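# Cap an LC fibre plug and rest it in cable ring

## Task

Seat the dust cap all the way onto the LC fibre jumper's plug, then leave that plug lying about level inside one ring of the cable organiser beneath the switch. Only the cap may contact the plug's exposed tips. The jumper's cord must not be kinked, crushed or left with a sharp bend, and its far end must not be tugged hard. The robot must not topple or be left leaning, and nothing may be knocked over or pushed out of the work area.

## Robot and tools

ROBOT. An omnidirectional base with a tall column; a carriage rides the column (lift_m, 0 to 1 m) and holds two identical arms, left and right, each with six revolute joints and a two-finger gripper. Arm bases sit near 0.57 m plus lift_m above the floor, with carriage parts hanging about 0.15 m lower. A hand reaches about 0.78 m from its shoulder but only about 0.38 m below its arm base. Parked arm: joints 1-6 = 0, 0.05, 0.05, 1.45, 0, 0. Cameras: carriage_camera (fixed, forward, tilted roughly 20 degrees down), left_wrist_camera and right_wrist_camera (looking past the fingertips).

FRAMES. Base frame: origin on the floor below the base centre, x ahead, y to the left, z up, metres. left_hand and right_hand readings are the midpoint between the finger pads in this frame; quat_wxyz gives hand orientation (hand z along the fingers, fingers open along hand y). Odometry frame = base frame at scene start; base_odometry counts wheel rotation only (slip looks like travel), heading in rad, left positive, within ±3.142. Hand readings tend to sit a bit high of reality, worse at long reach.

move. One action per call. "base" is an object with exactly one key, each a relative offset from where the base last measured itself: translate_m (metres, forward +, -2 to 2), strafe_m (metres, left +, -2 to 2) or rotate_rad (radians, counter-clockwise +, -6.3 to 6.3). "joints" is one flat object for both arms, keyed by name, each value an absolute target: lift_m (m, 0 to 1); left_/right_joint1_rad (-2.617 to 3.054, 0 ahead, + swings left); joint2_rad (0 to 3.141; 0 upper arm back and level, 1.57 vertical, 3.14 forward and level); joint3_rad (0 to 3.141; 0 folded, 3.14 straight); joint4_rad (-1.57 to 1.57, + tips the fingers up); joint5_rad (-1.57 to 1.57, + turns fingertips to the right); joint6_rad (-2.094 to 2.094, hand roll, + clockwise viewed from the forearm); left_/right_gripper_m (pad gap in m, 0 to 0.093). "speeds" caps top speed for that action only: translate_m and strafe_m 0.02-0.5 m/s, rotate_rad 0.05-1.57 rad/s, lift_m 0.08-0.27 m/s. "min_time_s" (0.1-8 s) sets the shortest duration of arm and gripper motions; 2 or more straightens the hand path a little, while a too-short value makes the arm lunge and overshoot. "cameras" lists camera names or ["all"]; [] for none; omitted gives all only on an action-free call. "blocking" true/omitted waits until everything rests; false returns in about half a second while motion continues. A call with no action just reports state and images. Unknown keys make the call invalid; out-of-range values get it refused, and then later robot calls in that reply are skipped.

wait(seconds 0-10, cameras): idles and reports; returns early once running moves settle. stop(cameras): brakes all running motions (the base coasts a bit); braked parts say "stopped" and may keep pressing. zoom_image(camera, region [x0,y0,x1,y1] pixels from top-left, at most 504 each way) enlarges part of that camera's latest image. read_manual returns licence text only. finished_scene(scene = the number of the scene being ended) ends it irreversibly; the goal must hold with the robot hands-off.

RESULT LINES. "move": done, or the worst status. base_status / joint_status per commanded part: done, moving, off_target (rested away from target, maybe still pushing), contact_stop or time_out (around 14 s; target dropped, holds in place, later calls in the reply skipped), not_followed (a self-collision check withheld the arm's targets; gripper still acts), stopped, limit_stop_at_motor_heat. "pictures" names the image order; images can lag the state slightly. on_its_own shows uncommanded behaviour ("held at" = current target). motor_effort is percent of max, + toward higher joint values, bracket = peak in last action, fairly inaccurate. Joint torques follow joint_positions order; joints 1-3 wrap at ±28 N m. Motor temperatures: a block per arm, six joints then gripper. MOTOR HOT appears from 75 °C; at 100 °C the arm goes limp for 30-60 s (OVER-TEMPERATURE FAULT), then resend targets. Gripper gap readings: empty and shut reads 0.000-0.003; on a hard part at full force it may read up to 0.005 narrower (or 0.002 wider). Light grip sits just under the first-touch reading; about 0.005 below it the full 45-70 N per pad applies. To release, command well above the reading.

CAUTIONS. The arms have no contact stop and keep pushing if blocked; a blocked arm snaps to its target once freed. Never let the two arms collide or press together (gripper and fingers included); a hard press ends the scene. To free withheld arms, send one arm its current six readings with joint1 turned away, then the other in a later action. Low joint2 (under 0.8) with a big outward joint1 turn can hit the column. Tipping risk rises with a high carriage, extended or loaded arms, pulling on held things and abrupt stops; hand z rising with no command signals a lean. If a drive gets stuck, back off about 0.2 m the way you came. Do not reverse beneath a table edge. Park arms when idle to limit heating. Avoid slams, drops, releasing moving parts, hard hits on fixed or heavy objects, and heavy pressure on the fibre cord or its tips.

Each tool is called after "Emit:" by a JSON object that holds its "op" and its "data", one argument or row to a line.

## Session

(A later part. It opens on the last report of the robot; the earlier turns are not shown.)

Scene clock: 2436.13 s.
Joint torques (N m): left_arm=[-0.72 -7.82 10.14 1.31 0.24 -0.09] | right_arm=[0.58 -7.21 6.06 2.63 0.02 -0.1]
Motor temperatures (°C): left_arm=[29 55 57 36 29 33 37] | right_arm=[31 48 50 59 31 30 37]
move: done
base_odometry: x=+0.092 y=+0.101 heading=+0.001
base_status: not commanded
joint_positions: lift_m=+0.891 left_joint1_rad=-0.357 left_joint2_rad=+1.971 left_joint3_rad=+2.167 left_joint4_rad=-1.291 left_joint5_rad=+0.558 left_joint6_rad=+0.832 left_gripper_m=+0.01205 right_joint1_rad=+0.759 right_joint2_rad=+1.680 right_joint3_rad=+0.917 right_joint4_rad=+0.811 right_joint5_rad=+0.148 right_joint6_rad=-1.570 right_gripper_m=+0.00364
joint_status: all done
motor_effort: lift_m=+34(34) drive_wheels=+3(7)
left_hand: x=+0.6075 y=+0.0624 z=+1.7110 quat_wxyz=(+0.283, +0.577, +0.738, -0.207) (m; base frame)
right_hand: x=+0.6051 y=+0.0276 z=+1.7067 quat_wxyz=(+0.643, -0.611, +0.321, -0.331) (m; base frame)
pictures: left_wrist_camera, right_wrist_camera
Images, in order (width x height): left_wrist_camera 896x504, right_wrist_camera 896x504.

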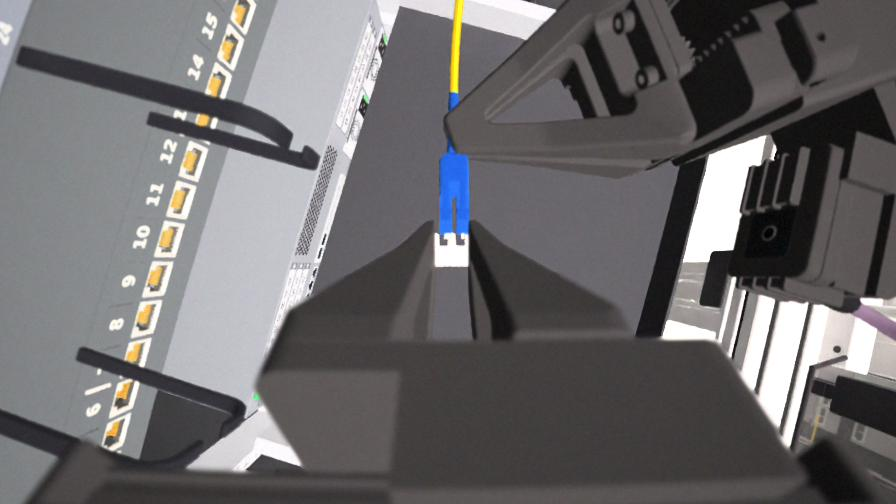

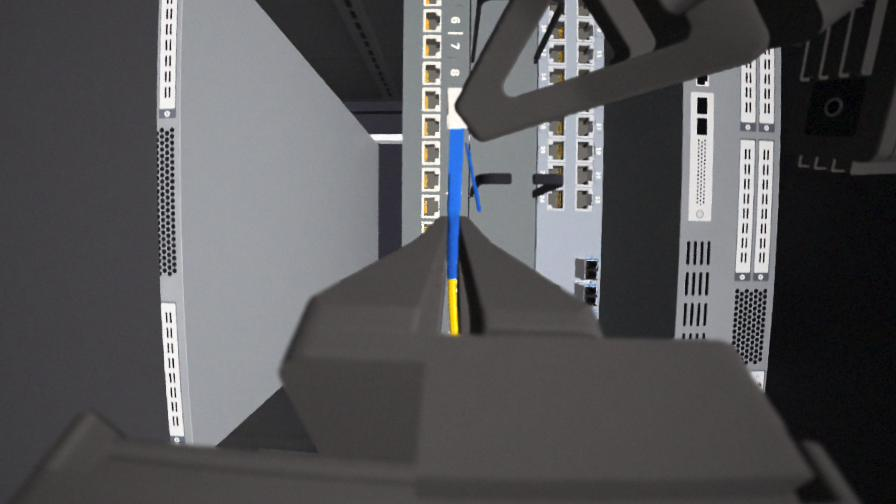

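Emit:
{"op": "move", "data": {
  "joints": {"left_joint1_rad": -0.3675, "left_joint2_rad": 1.926, "left_joint3_rad": 2.146},
  "cameras": ["left_wrist_camera", "right_wrist_camera"],
  "min_time_s": 1.5
}}

Emit:
{"op": "zoom_image", "data": {
  "camera": "left_wrist_camera",
  "region": [420, 190, 485, 270]
}}

Emit:
{"op": "zoom_image", "data": {
  "camera": "right_wrist_camera",
  "region": [425, 60, 505, 160]
}}

Scene clock: 2456.07 s.
Joint torques (N m): left_arm=[-0.8 -12.86 5.22 1.3 0.25 -0.1] | right_arm=[0.57 -7.23 6.06 2.64 0.01 -0.1]
Motor temperatures (°C): left_arm=[29 55 61 36 29 33 37] | right_arm=[31 48 50 59 31 30 37]
move: done
base_odometry: x=+0.092 y=+0.101 heading=+0.001
base_status: not commanded
joint_positions: lift_m=+0.891 left_joint1_rad=-0.357 left_joint2_rad=+1.971 left_joint3_rad=+2.167 left_joint4_rad=-1.291 left_joint5_rad=+0.558 left_joint6_rad=+0.832 left_gripper_m=+0.01205 right_joint1_rad=+0.759 right_joint2_rad=+1.680 right_joint3_rad=+0.917 right_joint4_rad=+0.811 right_joint5_rad=+0.148 right_joint6_rad=-1.570 right_gripper_m=+0.00364
joint_status: all done
motor_effort: lift_m=+34(34) drive_wheels=+3(6)
left_hand: x=+0.6075 y=+0.0624 z=+1.7110 quat_wxyz=(+0.283, +0.577, +0.738, -0.207) (m; base frame)
right_hand: x=+0.6051 y=+0.0276 z=+1.7067 quat_wxyz=(+0.643, -0.611, +0.321, -0.331) (m; base frame)
pictures: left_wrist_camera, right_wrist_camera
Images, in order (width x height): left_wrist_camera 896x504, right_wrist_camera 896x504.

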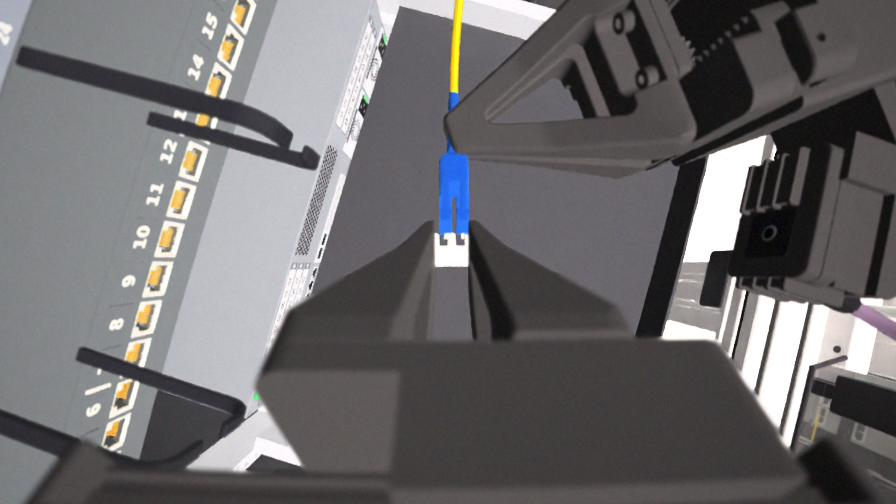

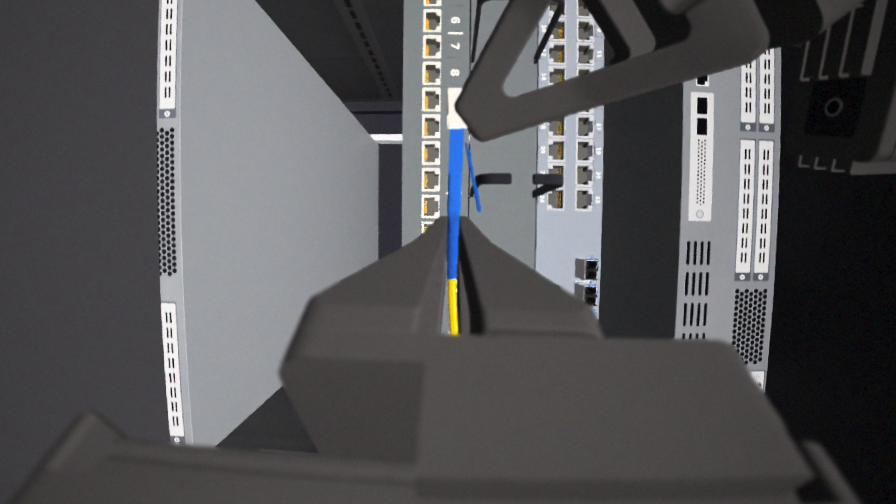

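Scaled by 6.300 from the camera's 896x504 image, which has a finer 1280x720 frame.

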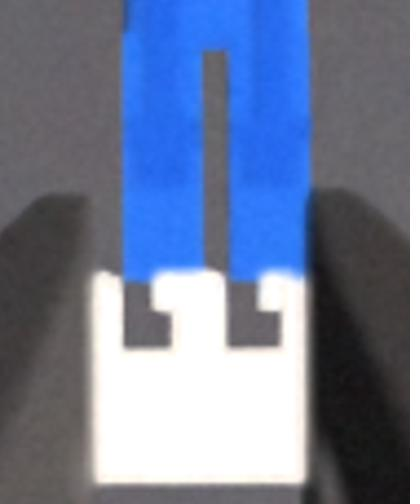

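Scaled by 5.040 from the camera's 896x504 image, which has a finer 1280x720 frame.

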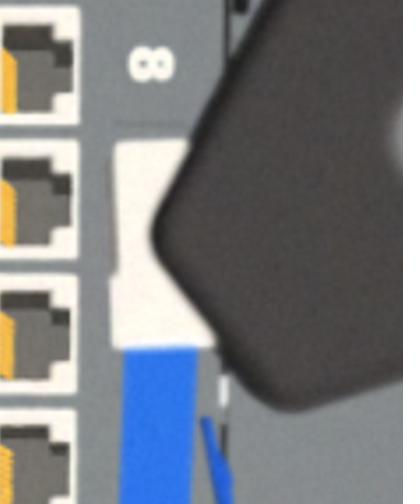

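Emit:
{"op": "move", "data": {
  "joints": {"left_joint1_rad": -0.37, "left_joint2_rad": 1.917, "left_joint3_rad": 2.136},
  "cameras": ["left_wrist_camera", "right_wrist_camera"],
  "min_time_s": 1.5
}}

Emit:
{"op": "zoom_image", "data": {
  "camera": "left_wrist_camera",
  "region": [420, 190, 485, 270]
}}

Emit:
{"op": "zoom_image", "data": {
  "camera": "right_wrist_camera",
  "region": [425, 60, 505, 160]
}}

Scene clock: 2463.37 s.
Joint torques (N m): left_arm=[-0.77 -12.48 5.65 1.27 0.26 -0.09] | right_arm=[0.57 -7.24 6.06 2.63 0.01 -0.11]
Motor temperatures (°C): left_arm=[29 57 59 36 29 33 37] | right_arm=[31 48 50 59 31 30 37]
move: done
base_odometry: x=+0.092 y=+0.101 heading=+0.001
base_status: not commanded
joint_positions: lift_m=+0.891 left_joint1_rad=-0.360 left_joint2_rad=+1.959 left_joint3_rad=+2.152 left_joint4_rad=-1.290 left_joint5_rad=+0.556 left_joint6_rad=+0.832 left_gripper_m=+0.01205 right_joint1_rad=+0.759 right_joint2_rad=+1.680 right_joint3_rad=+0.917 right_joint4_rad=+0.811 right_joint5_rad=+0.148 right_joint6_rad=-1.570 right_gripper_m=+0.00364
joint_status: all done
motor_effort: lift_m=+34(34) drive_wheels=+2(7)
left_hand: x=+0.6043 y=+0.0626 z=+1.7114 quat_wxyz=(+0.282, +0.578, +0.737, -0.206) (m; base frame)
right_hand: x=+0.6051 y=+0.0276 z=+1.7067 quat_wxyz=(+0.643, -0.611, +0.321, -0.331) (m; base frame)
pictures: left_wrist_camera, right_wrist_camera
Images, in order (width x height): left_wrist_camera 896x504, right_wrist_camera 896x504.

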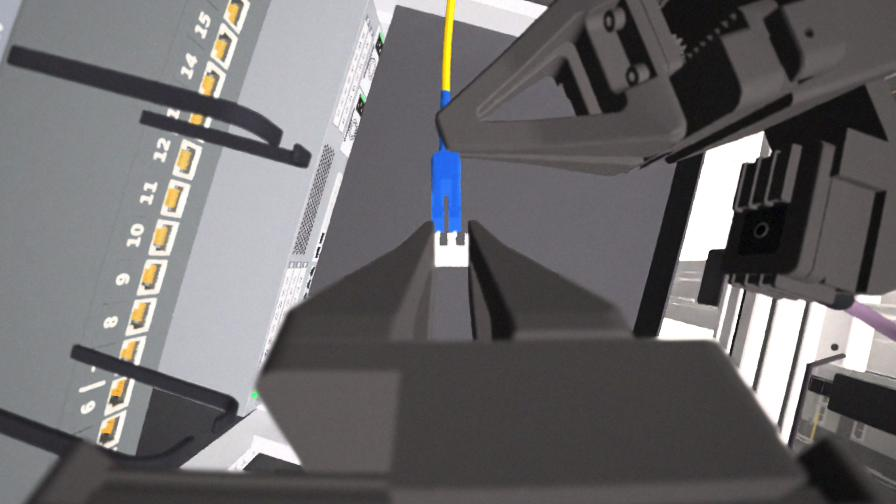

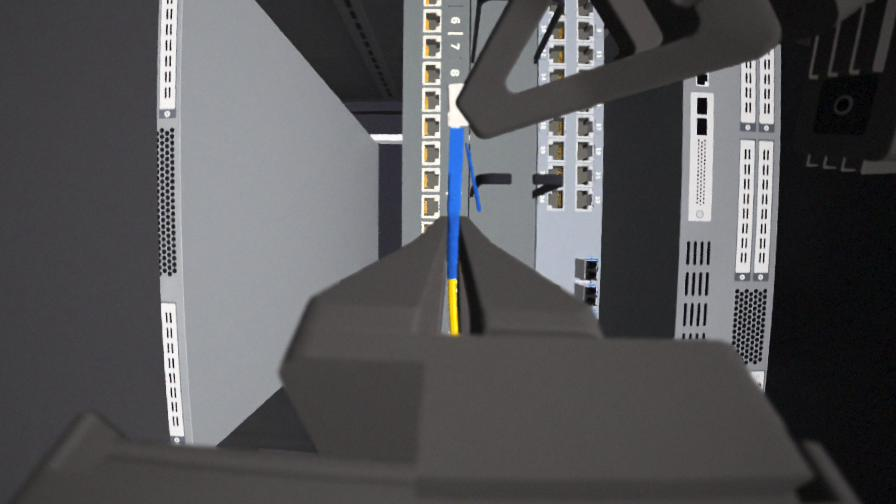

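Scaled by 6.300 from the camera's 896x504 image, which has a finer 1280x720 frame.

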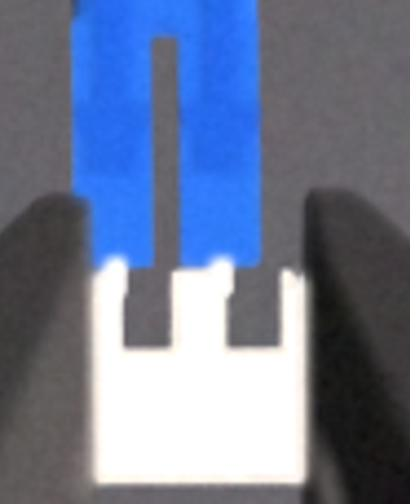

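Scaled by 5.040 from the camera's 896x504 image, which has a finer 1280x720 frame.

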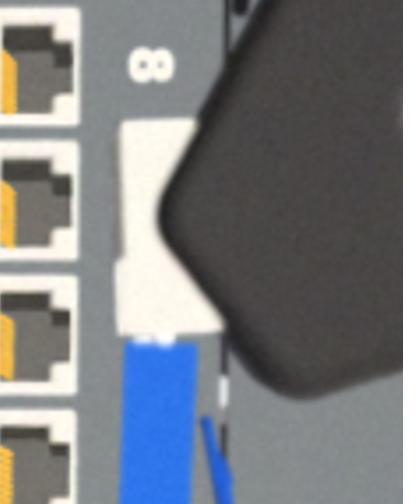

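Emit:
{"op": "move", "data": {
  "joints": {"left_joint1_rad": -0.3447, "left_joint2_rad": 1.974, "left_joint3_rad": 2.184, "left_joint4_rad": -1.274, "left_joint5_rad": 0.578},
  "cameras": ["left_wrist_camera", "right_wrist_camera"],
  "min_time_s": 1.5
}}

Emit:
{"op": "zoom_image", "data": {
  "camera": "left_wrist_camera",
  "region": [420, 190, 485, 270]
}}

Emit:
{"op": "zoom_image", "data": {
  "camera": "right_wrist_camera",
  "region": [425, 60, 505, 160]
}}

Scene clock: 2505.27 s.
Joint torques (N m): left_arm=[0.65 -7.86 9.85 1.32 0.49 -0.09] | right_arm=[0.55 -7.23 6.04 2.63 0.02 -0.11]
Motor temperatures (°C): left_arm=[29 60 55 37 29 33 37] | right_arm=[31 47 49 59 31 30 37]
move: done
base_odometry: x=+0.092 y=+0.101 heading=+0.001
base_status: not commanded
joint_positions: lift_m=+0.891 left_joint1_rad=-0.352 left_joint2_rad=+1.959 left_joint3_rad=+2.152 left_joint4_rad=-1.288 left_joint5_rad=+0.564 left_joint6_rad=+0.832 left_gripper_m=+0.01205 right_joint1_rad=+0.759 right_joint2_rad=+1.680 right_joint3_rad=+0.917 right_joint4_rad=+0.811 right_joint5_rad=+0.148 right_joint6_rad=-1.570 right_gripper_m=+0.00364
joint_status: all done
motor_effort: lift_m=+34(34) drive_wheels=+4(6)
left_hand: x=+0.6056 y=+0.0644 z=+1.7122 quat_wxyz=(+0.284, +0.575, +0.738, -0.209) (m; base frame)
right_hand: x=+0.6051 y=+0.0276 z=+1.7067 quat_wxyz=(+0.643, -0.611, +0.321, -0.331) (m; base frame)
pictures: left_wrist_camera, right_wrist_camera
Images, in order (width x height): left_wrist_camera 896x504, right_wrist_camera 896x504.

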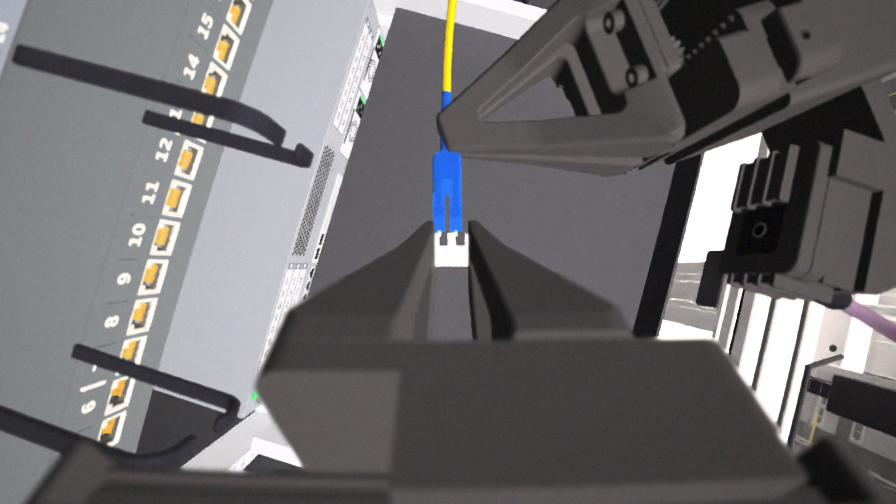

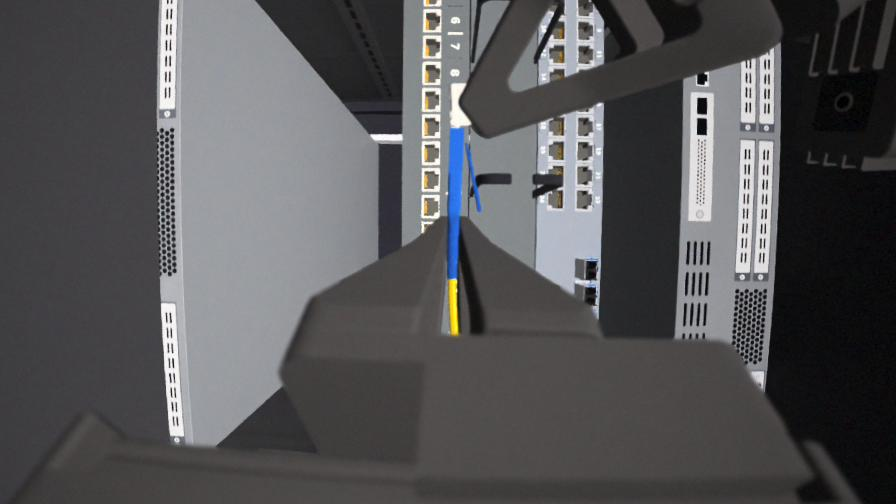

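Scaled by 6.300 from the camera's 896x504 image, which has a finer 1280x720 frame.

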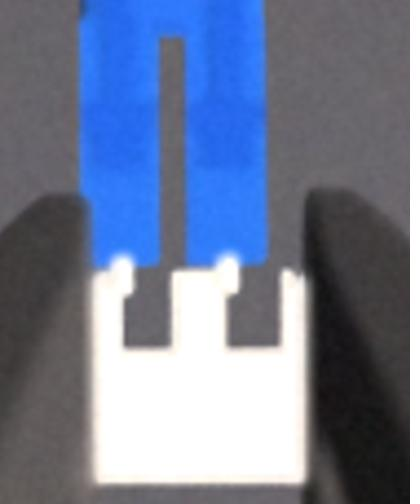

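Scaled by 5.040 from the camera's 896x504 image, which has a finer 1280x720 frame.

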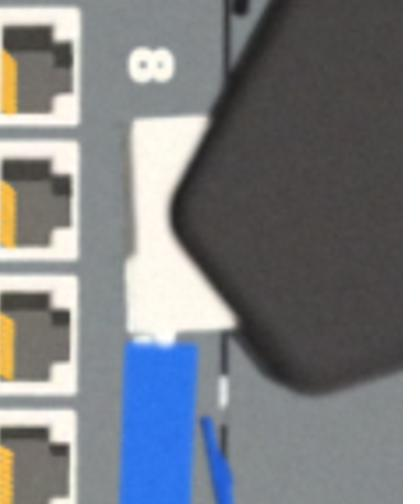

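Emit:
{"op": "move", "data": {
  "joints": {"left_joint1_rad": -0.3368, "left_joint5_rad": 0.5857, "right_joint4_rad": 0.8185},
  "cameras": ["left_wrist_camera", "right_wrist_camera"],
  "min_time_s": 1.5
}}

Emit:
{"op": "zoom_image", "data": {
  "camera": "left_wrist_camera",
  "region": [420, 190, 485, 270]
}}

Emit:
{"op": "zoom_image", "data": {
  "camera": "right_wrist_camera",
  "region": [425, 60, 505, 160]
}}

Scene clock: 2538.27 s.
Joint torques (N m): left_arm=[0.7 -7.9 9.85 1.31 0.49 -0.1] | right_arm=[0.58 -7.2 6.06 2.66 0.02 -0.1]
Motor temperatures (°C): left_arm=[29 56 58 37 30 33 37] | right_arm=[31 47 49 59 31 30 37]
move: done
base_odometry: x=+0.092 y=+0.101 heading=+0.001
base_status: not commanded
joint_positions: lift_m=+0.891 left_joint1_rad=-0.345 left_joint2_rad=+1.959 left_joint3_rad=+2.152 left_joint4_rad=-1.288 left_joint5_rad=+0.572 left_joint6_rad=+0.832 left_gripper_m=+0.01205 right_joint1_rad=+0.759 right_joint2_rad=+1.680 right_joint3_rad=+0.917 right_joint4_rad=+0.817 right_joint5_rad=+0.148 right_joint6_rad=-1.570 right_gripper_m=+0.00364
joint_status: all done
motor_effort: lift_m=+34(34) drive_wheels=+4(7)
left_hand: x=+0.6067 y=+0.0663 z=+1.7129 quat_wxyz=(+0.285, +0.573, +0.739, -0.212) (m; base frame)
right_hand: x=+0.6051 y=+0.0276 z=+1.7081 quat_wxyz=(+0.645, -0.609, +0.320, -0.332) (m; base frame)
pictures: left_wrist_camera, right_wrist_camera
Images, in order (width x height): left_wrist_camera 896x504, right_wrist_camera 896x504.

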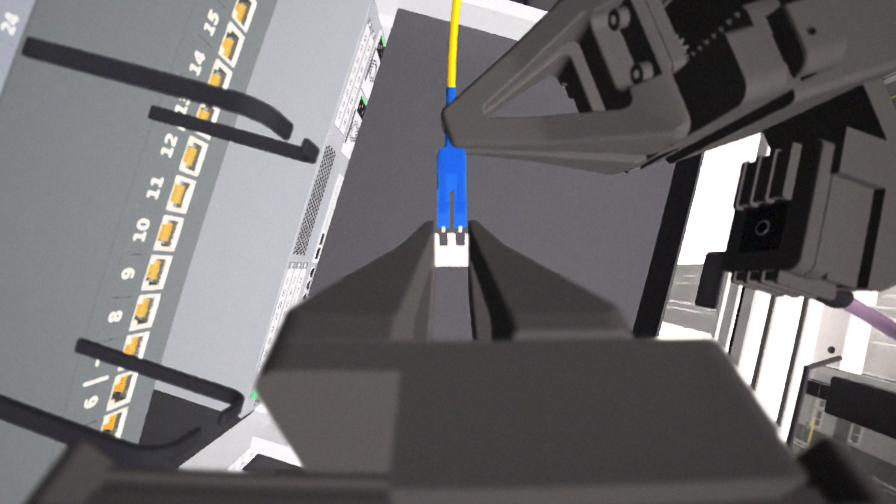

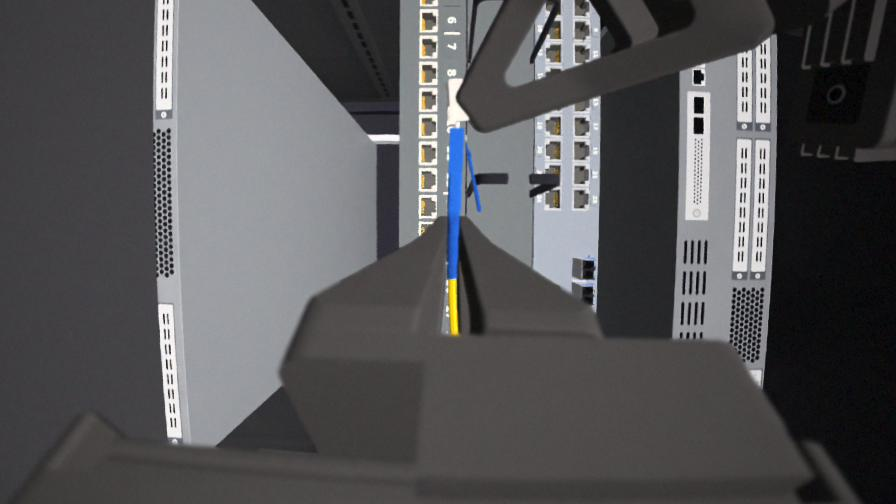

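Scaled by 6.300 from the camera's 896x504 image, which has a finer 1280x720 frame.

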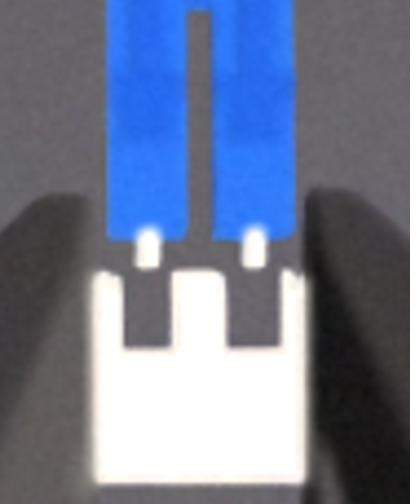

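Scaled by 5.040 from the camera's 896x504 image, which has a finer 1280x720 frame.

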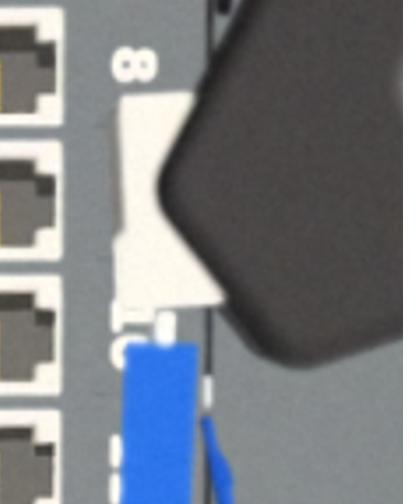

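Emit:
{"op": "move", "data": {
  "cameras": ["left_wrist_camera", "right_wrist_camera"],
  "joints": {"right_joint4_rad": 0.8215}
}}

Emit:
{"op": "zoom_image", "data": {
  "camera": "right_wrist_camera",
  "region": [425, 60, 505, 160]
}}

Emit:
{"op": "zoom_image", "data": {
  "camera": "left_wrist_camera",
  "region": [420, 190, 485, 270]
}}

Scene clock: 2581.37 s.
Joint torques (N m): left_arm=[0.72 -7.86 9.88 1.31 0.48 -0.1] | right_arm=[0.57 -7.21 6.06 2.65 0.02 -0.1]
Motor temperatures (°C): left_arm=[29 54 60 38 30 33 37] | right_arm=[31 47 49 59 31 30 37]
move: done
base_odometry: x=+0.092 y=+0.101 heading=+0.001
base_status: not commanded
joint_positions: lift_m=+0.891 left_joint1_rad=-0.345 left_joint2_rad=+1.959 left_joint3_rad=+2.152 left_joint4_rad=-1.288 left_joint5_rad=+0.572 left_joint6_rad=+0.832 left_gripper_m=+0.01205 right_joint1_rad=+0.759 right_joint2_rad=+1.680 right_joint3_rad=+0.917 right_joint4_rad=+0.819 right_joint5_rad=+0.148 right_joint6_rad=-1.570 right_gripper_m=+0.00364
joint_status: all done
motor_effort: lift_m=+34(34) drive_wheels=+4(7)
left_hand: x=+0.6067 y=+0.0663 z=+1.7129 quat_wxyz=(+0.285, +0.573, +0.739, -0.212) (m; base frame)
right_hand: x=+0.6050 y=+0.0275 z=+1.7087 quat_wxyz=(+0.646, -0.608, +0.320, -0.332) (m; base frame)
pictures: left_wrist_camera, right_wrist_camera
Images, in order (width x height): left_wrist_camera 896x504, right_wrist_camera 896x504.

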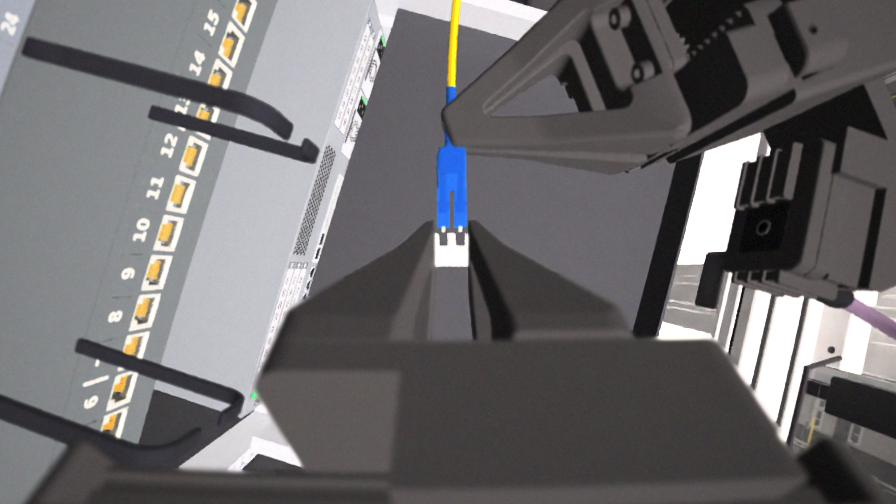

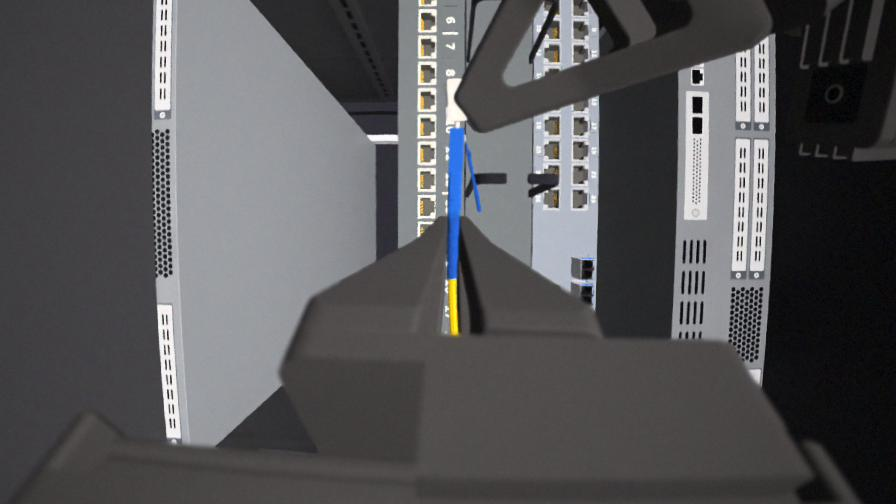

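Scaled by 5.040 from the camera's 896x504 image, which has a finer 1280x720 frame.

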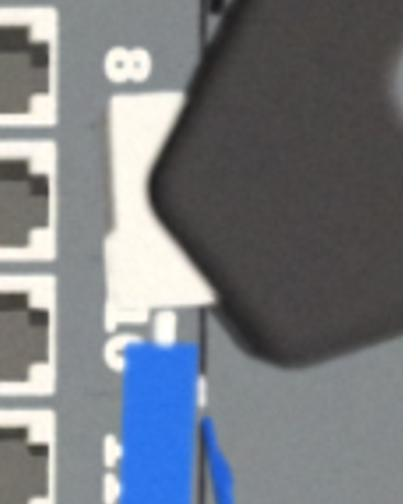

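Scaled by 6.300 from the camera's 896x504 image, which has a finer 1280x720 frame.

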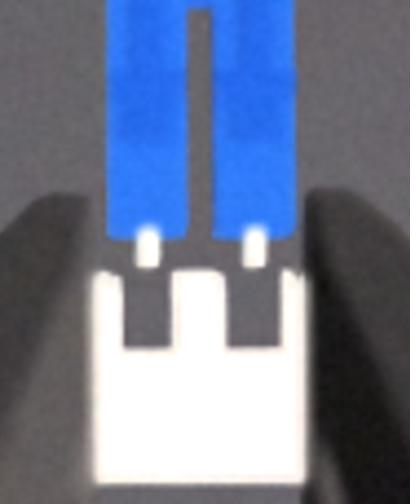

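Emit:
{"op": "move", "data": {
  "cameras": ["left_wrist_camera", "right_wrist_camera"],
  "joints": {"right_joint4_rad": 0.8235}
}}

Emit:
{"op": "zoom_image", "data": {
  "camera": "right_wrist_camera",
  "region": [435, 90, 485, 140]
}}

Scene clock: 2590.60 s.
Joint torques (N m): left_arm=[0.7 -7.84 9.88 1.32 0.48 -0.09] | right_arm=[0.57 -7.21 6.06 2.66 0.02 -0.11]
Motor temperatures (°C): left_arm=[29 53 60 38 30 33 37] | right_arm=[31 47 49 59 31 30 37]
move: done
base_odometry: x=+0.092 y=+0.101 heading=+0.001
base_status: not commanded
joint_positions: lift_m=+0.891 left_joint1_rad=-0.345 left_joint2_rad=+1.959 left_joint3_rad=+2.152 left_joint4_rad=-1.288 left_joint5_rad=+0.572 left_joint6_rad=+0.832 left_gripper_m=+0.01205 right_joint1_rad=+0.759 right_joint2_rad=+1.680 right_joint3_rad=+0.917 right_joint4_rad=+0.821 right_joint5_rad=+0.148 right_joint6_rad=-1.570 right_gripper_m=+0.00364
joint_status: all done
motor_effort: lift_m=+34(34) drive_wheels=+4(6)
left_hand: x=+0.6067 y=+0.0663 z=+1.7129 quat_wxyz=(+0.285, +0.573, +0.739, -0.212) (m; base frame)
right_hand: x=+0.6050 y=+0.0275 z=+1.7092 quat_wxyz=(+0.647, -0.607, +0.320, -0.333) (m; base frame)
pictures: left_wrist_camera, right_wrist_camera
Images, in order (width x height): left_wrist_camera 896x504, right_wrist_camera 896x504.

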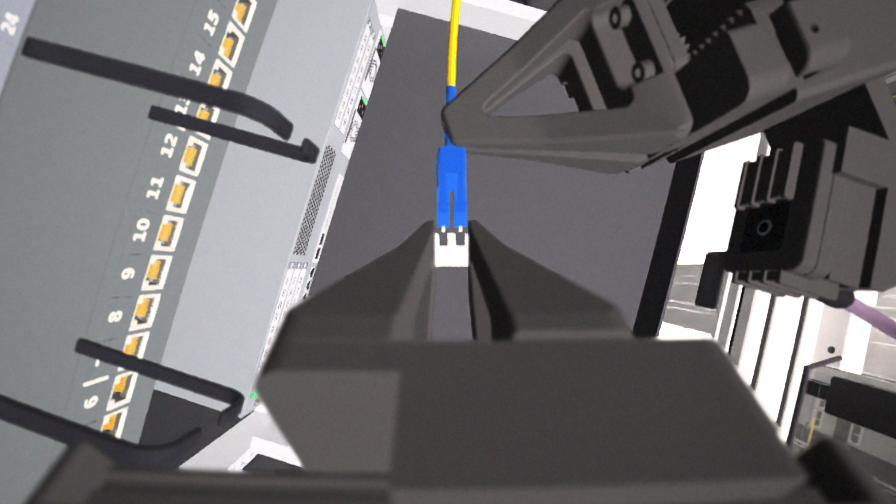

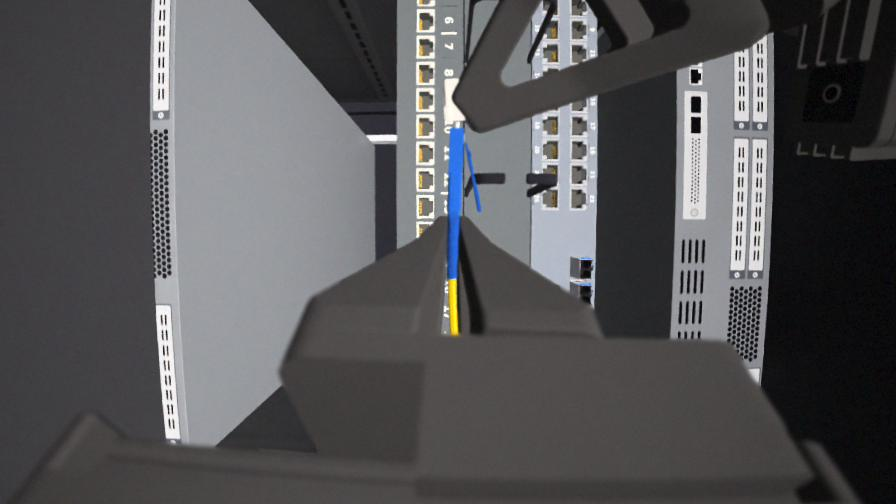

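Scaled by 10.080 from the camera's 896x504 image, which has a finer 1280x720 frame.

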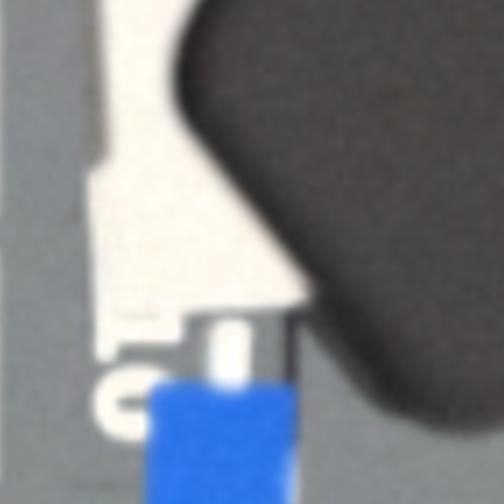

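Emit:
{"op": "move", "data": {
  "cameras": ["left_wrist_camera", "right_wrist_camera"],
  "joints": {"left_joint1_rad": -0.3563, "left_joint5_rad": 0.5558, "left_joint2_rad": 1.9771, "left_joint3_rad": 2.1894},
  "min_time_s": 1.5
}}

Emit:
{"op": "zoom_image", "data": {
  "camera": "right_wrist_camera",
  "region": [435, 90, 485, 140]
}}

Emit:
{"op": "zoom_image", "data": {
  "camera": "left_wrist_camera",
  "region": [420, 190, 485, 270]
}}

Scene clock: 2669.63 s.
Joint torques (N m): left_arm=[-0.59 -7.61 10.33 1.32 0.23 -0.09] | right_arm=[0.57 -7.21 6.04 2.66 0.02 -0.11]
Motor temperatures (°C): left_arm=[29 53 61 38 30 33 37] | right_arm=[31 46 48 56 31 30 37]
move: done
base_odometry: x=+0.092 y=+0.101 heading=+0.001
base_status: not commanded
joint_positions: lift_m=+0.891 left_joint1_rad=-0.348 left_joint2_rad=+1.959 left_joint3_rad=+2.152 left_joint4_rad=-1.288 left_joint5_rad=+0.569 left_joint6_rad=+0.832 left_gripper_m=+0.01205 right_joint1_rad=+0.759 right_joint2_rad=+1.680 right_joint3_rad=+0.917 right_joint4_rad=+0.822 right_joint5_rad=+0.148 right_joint6_rad=-1.570 right_gripper_m=+0.00364
joint_status: all done
motor_effort: lift_m=+34(34) drive_wheels=+4(8)
left_hand: x=+0.6060 y=+0.0652 z=+1.7126 quat_wxyz=(+0.285, +0.574, +0.738, -0.211) (m; base frame)
right_hand: x=+0.6050 y=+0.0275 z=+1.7093 quat_wxyz=(+0.647, -0.607, +0.320, -0.333) (m; base frame)
pictures: left_wrist_camera, right_wrist_camera
Images, in order (width x height): left_wrist_camera 896x504, right_wrist_camera 896x504.

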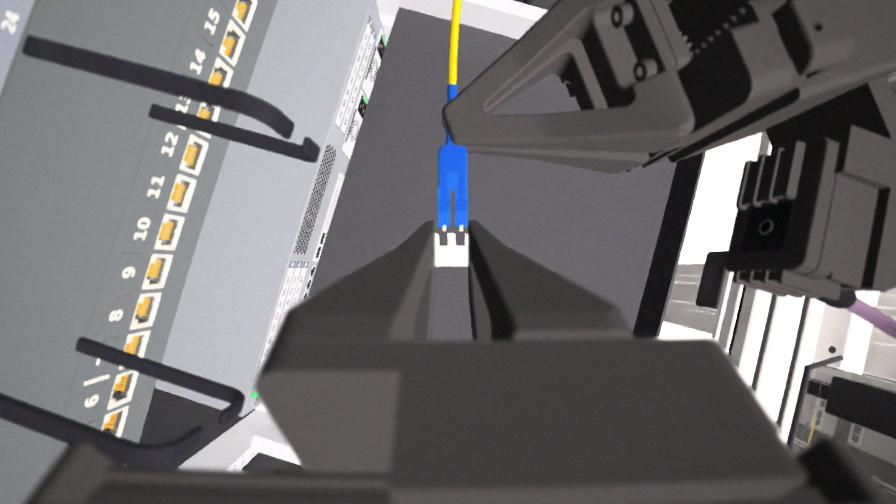

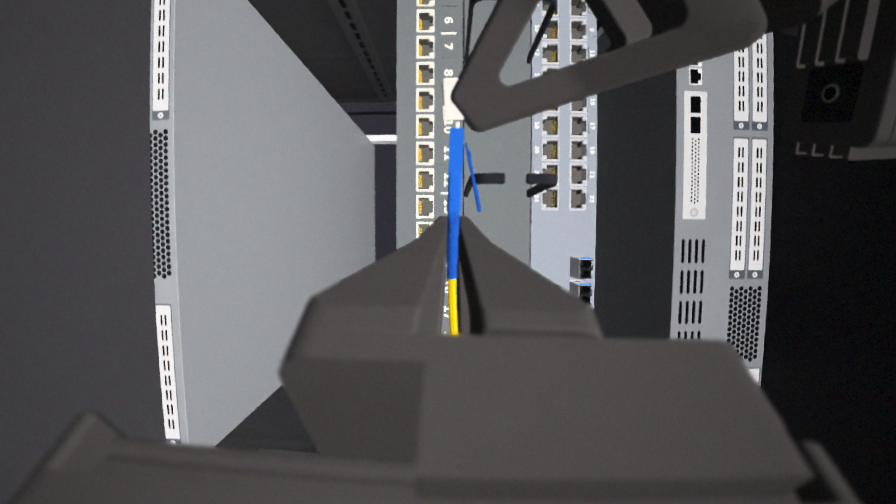

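Scaled by 10.080 from the camera's 896x504 image, which has a finer 1280x720 frame.

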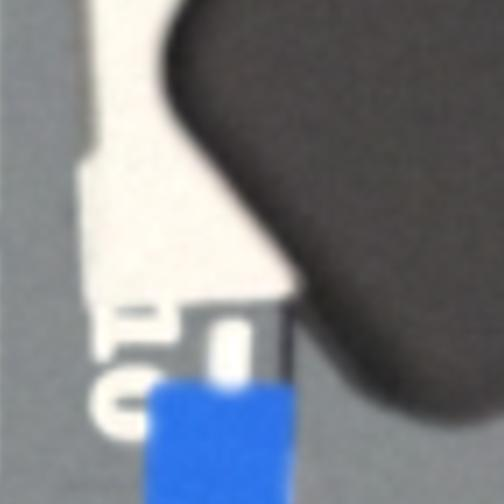

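Scaled by 6.300 from the camera's 896x504 image, which has a finer 1280x720 frame.

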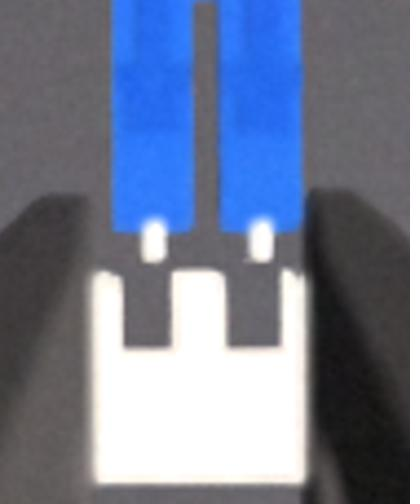

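Emit:
{"op": "wait", "data": {
  "seconds": 0.5,
  "cameras": ["left_wrist_camera", "right_wrist_camera"]
}}

Emit:
{"op": "zoom_image", "data": {
  "camera": "left_wrist_camera",
  "region": [420, 190, 485, 270]
}}

Emit:
{"op": "zoom_image", "data": {
  "camera": "right_wrist_camera",
  "region": [435, 90, 485, 140]
}}

Scene clock: 2719.30 s.
Joint torques (N m): left_arm=[-0.59 -7.6 10.33 1.31 0.24 -0.1] | right_arm=[0.57 -7.21 6.05 2.66 0.02 -0.11]
Motor temperatures (°C): left_arm=[29 52 63 38 29 33 37] | right_arm=[31 46 48 56 31 30 37]
base_odometry: x=+0.092 y=+0.101 heading=+0.001
base_status: not commanded
joint_positions: lift_m=+0.891 left_joint1_rad=-0.348 left_joint2_rad=+1.959 left_joint3_rad=+2.152 left_joint4_rad=-1.288 left_joint5_rad=+0.569 left_joint6_rad=+0.832 left_gripper_m=+0.01205 right_joint1_rad=+0.759 right_joint2_rad=+1.680 right_joint3_rad=+0.917 right_joint4_rad=+0.822 right_joint5_rad=+0.148 right_joint6_rad=-1.570 right_gripper_m=+0.00364
joint_status: all done
motor_effort: lift_m=+34(34) drive_wheels=+5(8)
left_hand: x=+0.6060 y=+0.0652 z=+1.7126 quat_wxyz=(+0.285, +0.574, +0.738, -0.211) (m; base frame)
right_hand: x=+0.6050 y=+0.0275 z=+1.7093 quat_wxyz=(+0.647, -0.607, +0.320, -0.333) (m; base frame)
wait: 0.50 s; at rest from the start
pictures: left_wrist_camera, right_wrist_camera
Images, in order (width x height): left_wrist_camera 896x504, right_wrist_camera 896x504.

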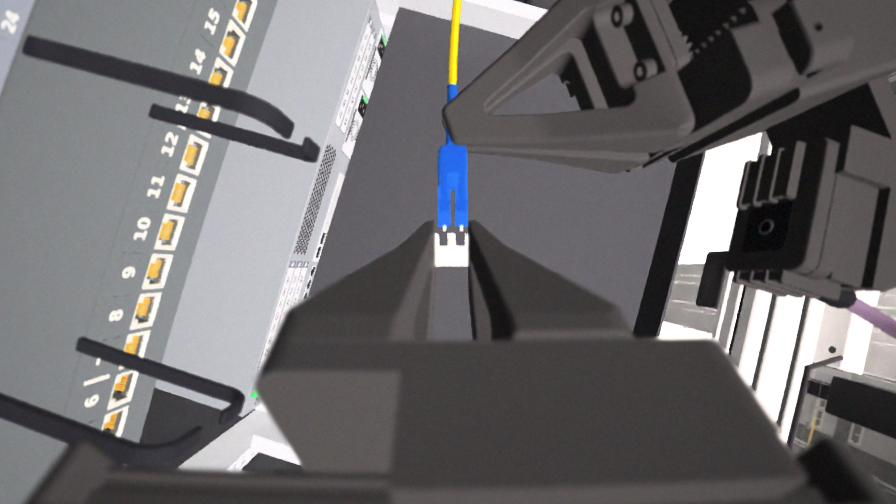

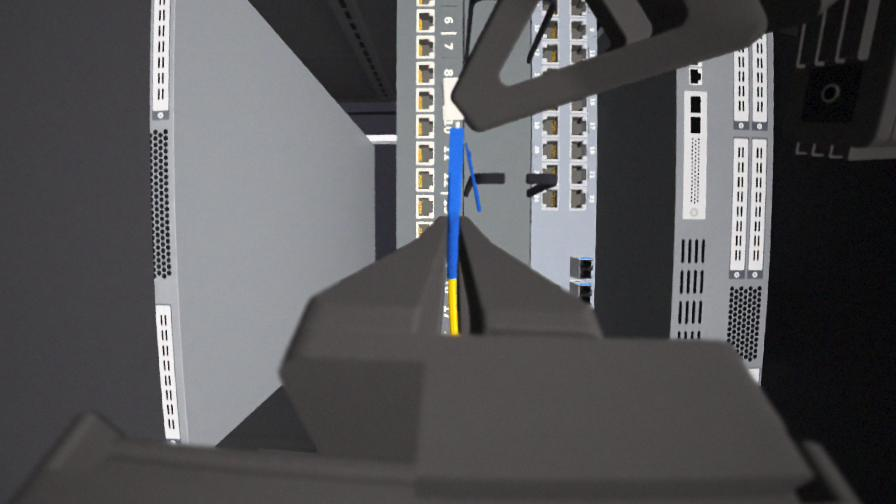

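Scaled by 6.300 from the camera's 896x504 image, which has a finer 1280x720 frame.

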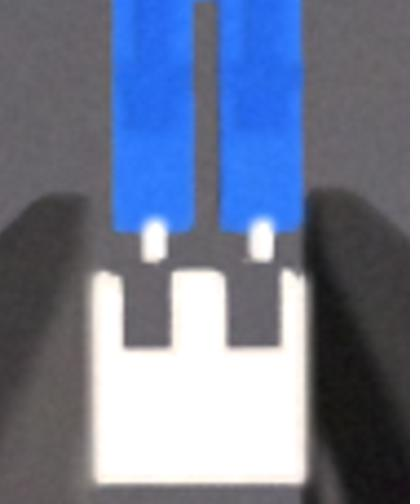

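Scaled by 10.080 from the camera's 896x504 image, which has a finer 1280x720 frame.

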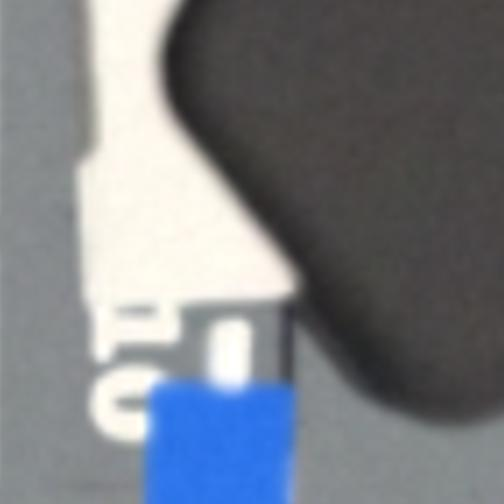

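Emit:
{"op": "move", "data": {
  "cameras": ["left_wrist_camera", "right_wrist_camera"],
  "joints": {"left_joint1_rad": -0.3601, "left_joint5_rad": 0.552, "left_joint2_rad": 1.9790, "left_joint3_rad": 2.1936},
  "min_time_s": 1.0
}}

Emit:
{"op": "zoom_image", "data": {
  "camera": "left_wrist_camera",
  "region": [420, 190, 485, 270]
}}

Emit:
{"op": "zoom_image", "data": {
  "camera": "right_wrist_camera",
  "region": [435, 90, 485, 140]
}}

Scene clock: 2756.53 s.
Joint torques (N m): left_arm=[-0.59 -7.86 10.14 1.31 0.23 -0.09] | right_arm=[0.55 -7.2 6.06 2.66 0.02 -0.11]
Motor temperatures (°C): left_arm=[29 52 63 38 29 33 37] | right_arm=[31 46 48 56 31 30 37]
move: done
base_odometry: x=+0.092 y=+0.101 heading=+0.001
base_status: not commanded
joint_positions: lift_m=+0.891 left_joint1_rad=-0.352 left_joint2_rad=+1.964 left_joint3_rad=+2.158 left_joint4_rad=-1.288 left_joint5_rad=+0.565 left_joint6_rad=+0.832 left_gripper_m=+0.01205 right_joint1_rad=+0.759 right_joint2_rad=+1.680 right_joint3_rad=+0.917 right_joint4_rad=+0.822 right_joint5_rad=+0.148 right_joint6_rad=-1.570 right_gripper_m=+0.00364
joint_status: all done
motor_effort: lift_m=+34(34) drive_wheels=+2(7)
left_hand: x=+0.6068 y=+0.0637 z=+1.7126 quat_wxyz=(+0.285, +0.576, +0.737, -0.209) (m; base frame)
right_hand: x=+0.6050 y=+0.0275 z=+1.7093 quat_wxyz=(+0.647, -0.607, +0.320, -0.333) (m; base frame)
pictures: left_wrist_camera, right_wrist_camera
Images, in order (width x height): left_wrist_camera 896x504, right_wrist_camera 896x504.

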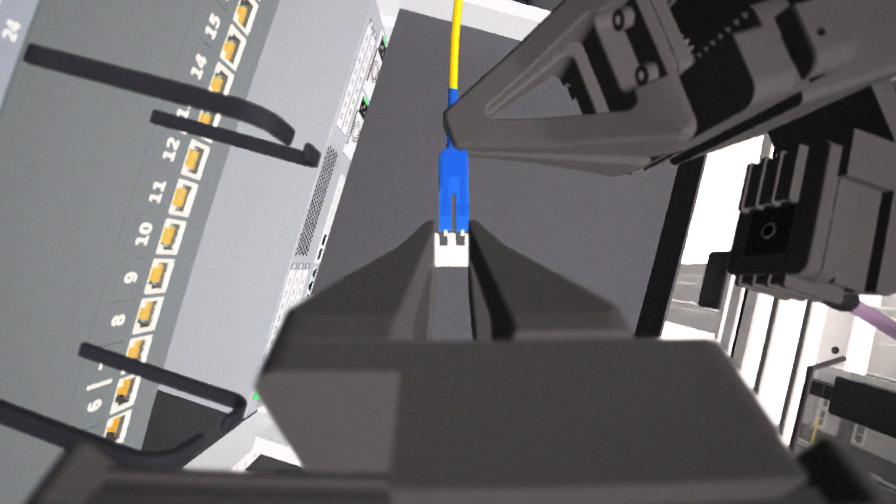

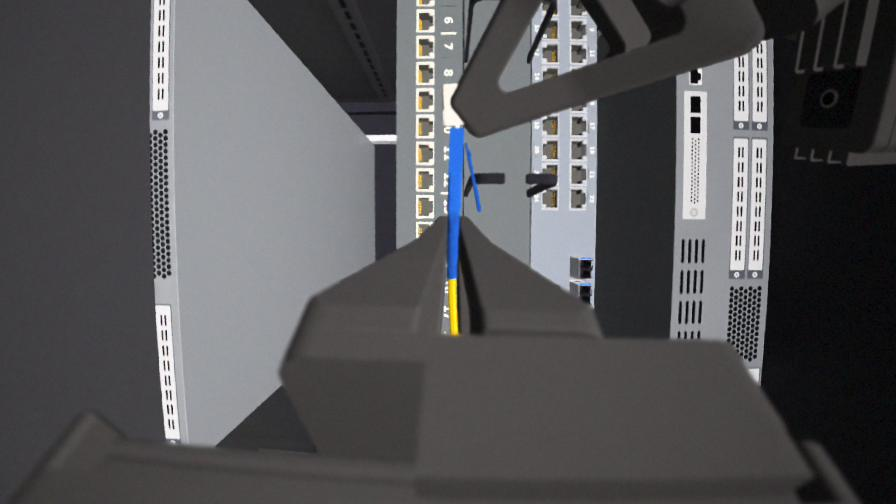

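Scaled by 6.300 from the camera's 896x504 image, which has a finer 1280x720 frame.

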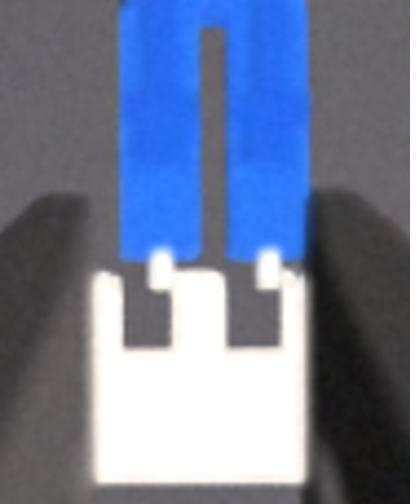

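Scaled by 10.080 from the camera's 896x504 image, which has a finer 1280x720 frame.

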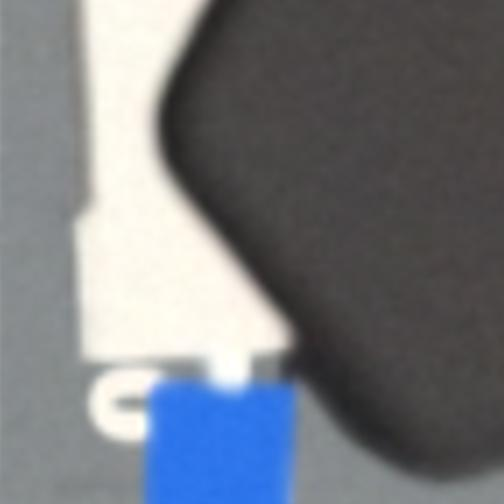

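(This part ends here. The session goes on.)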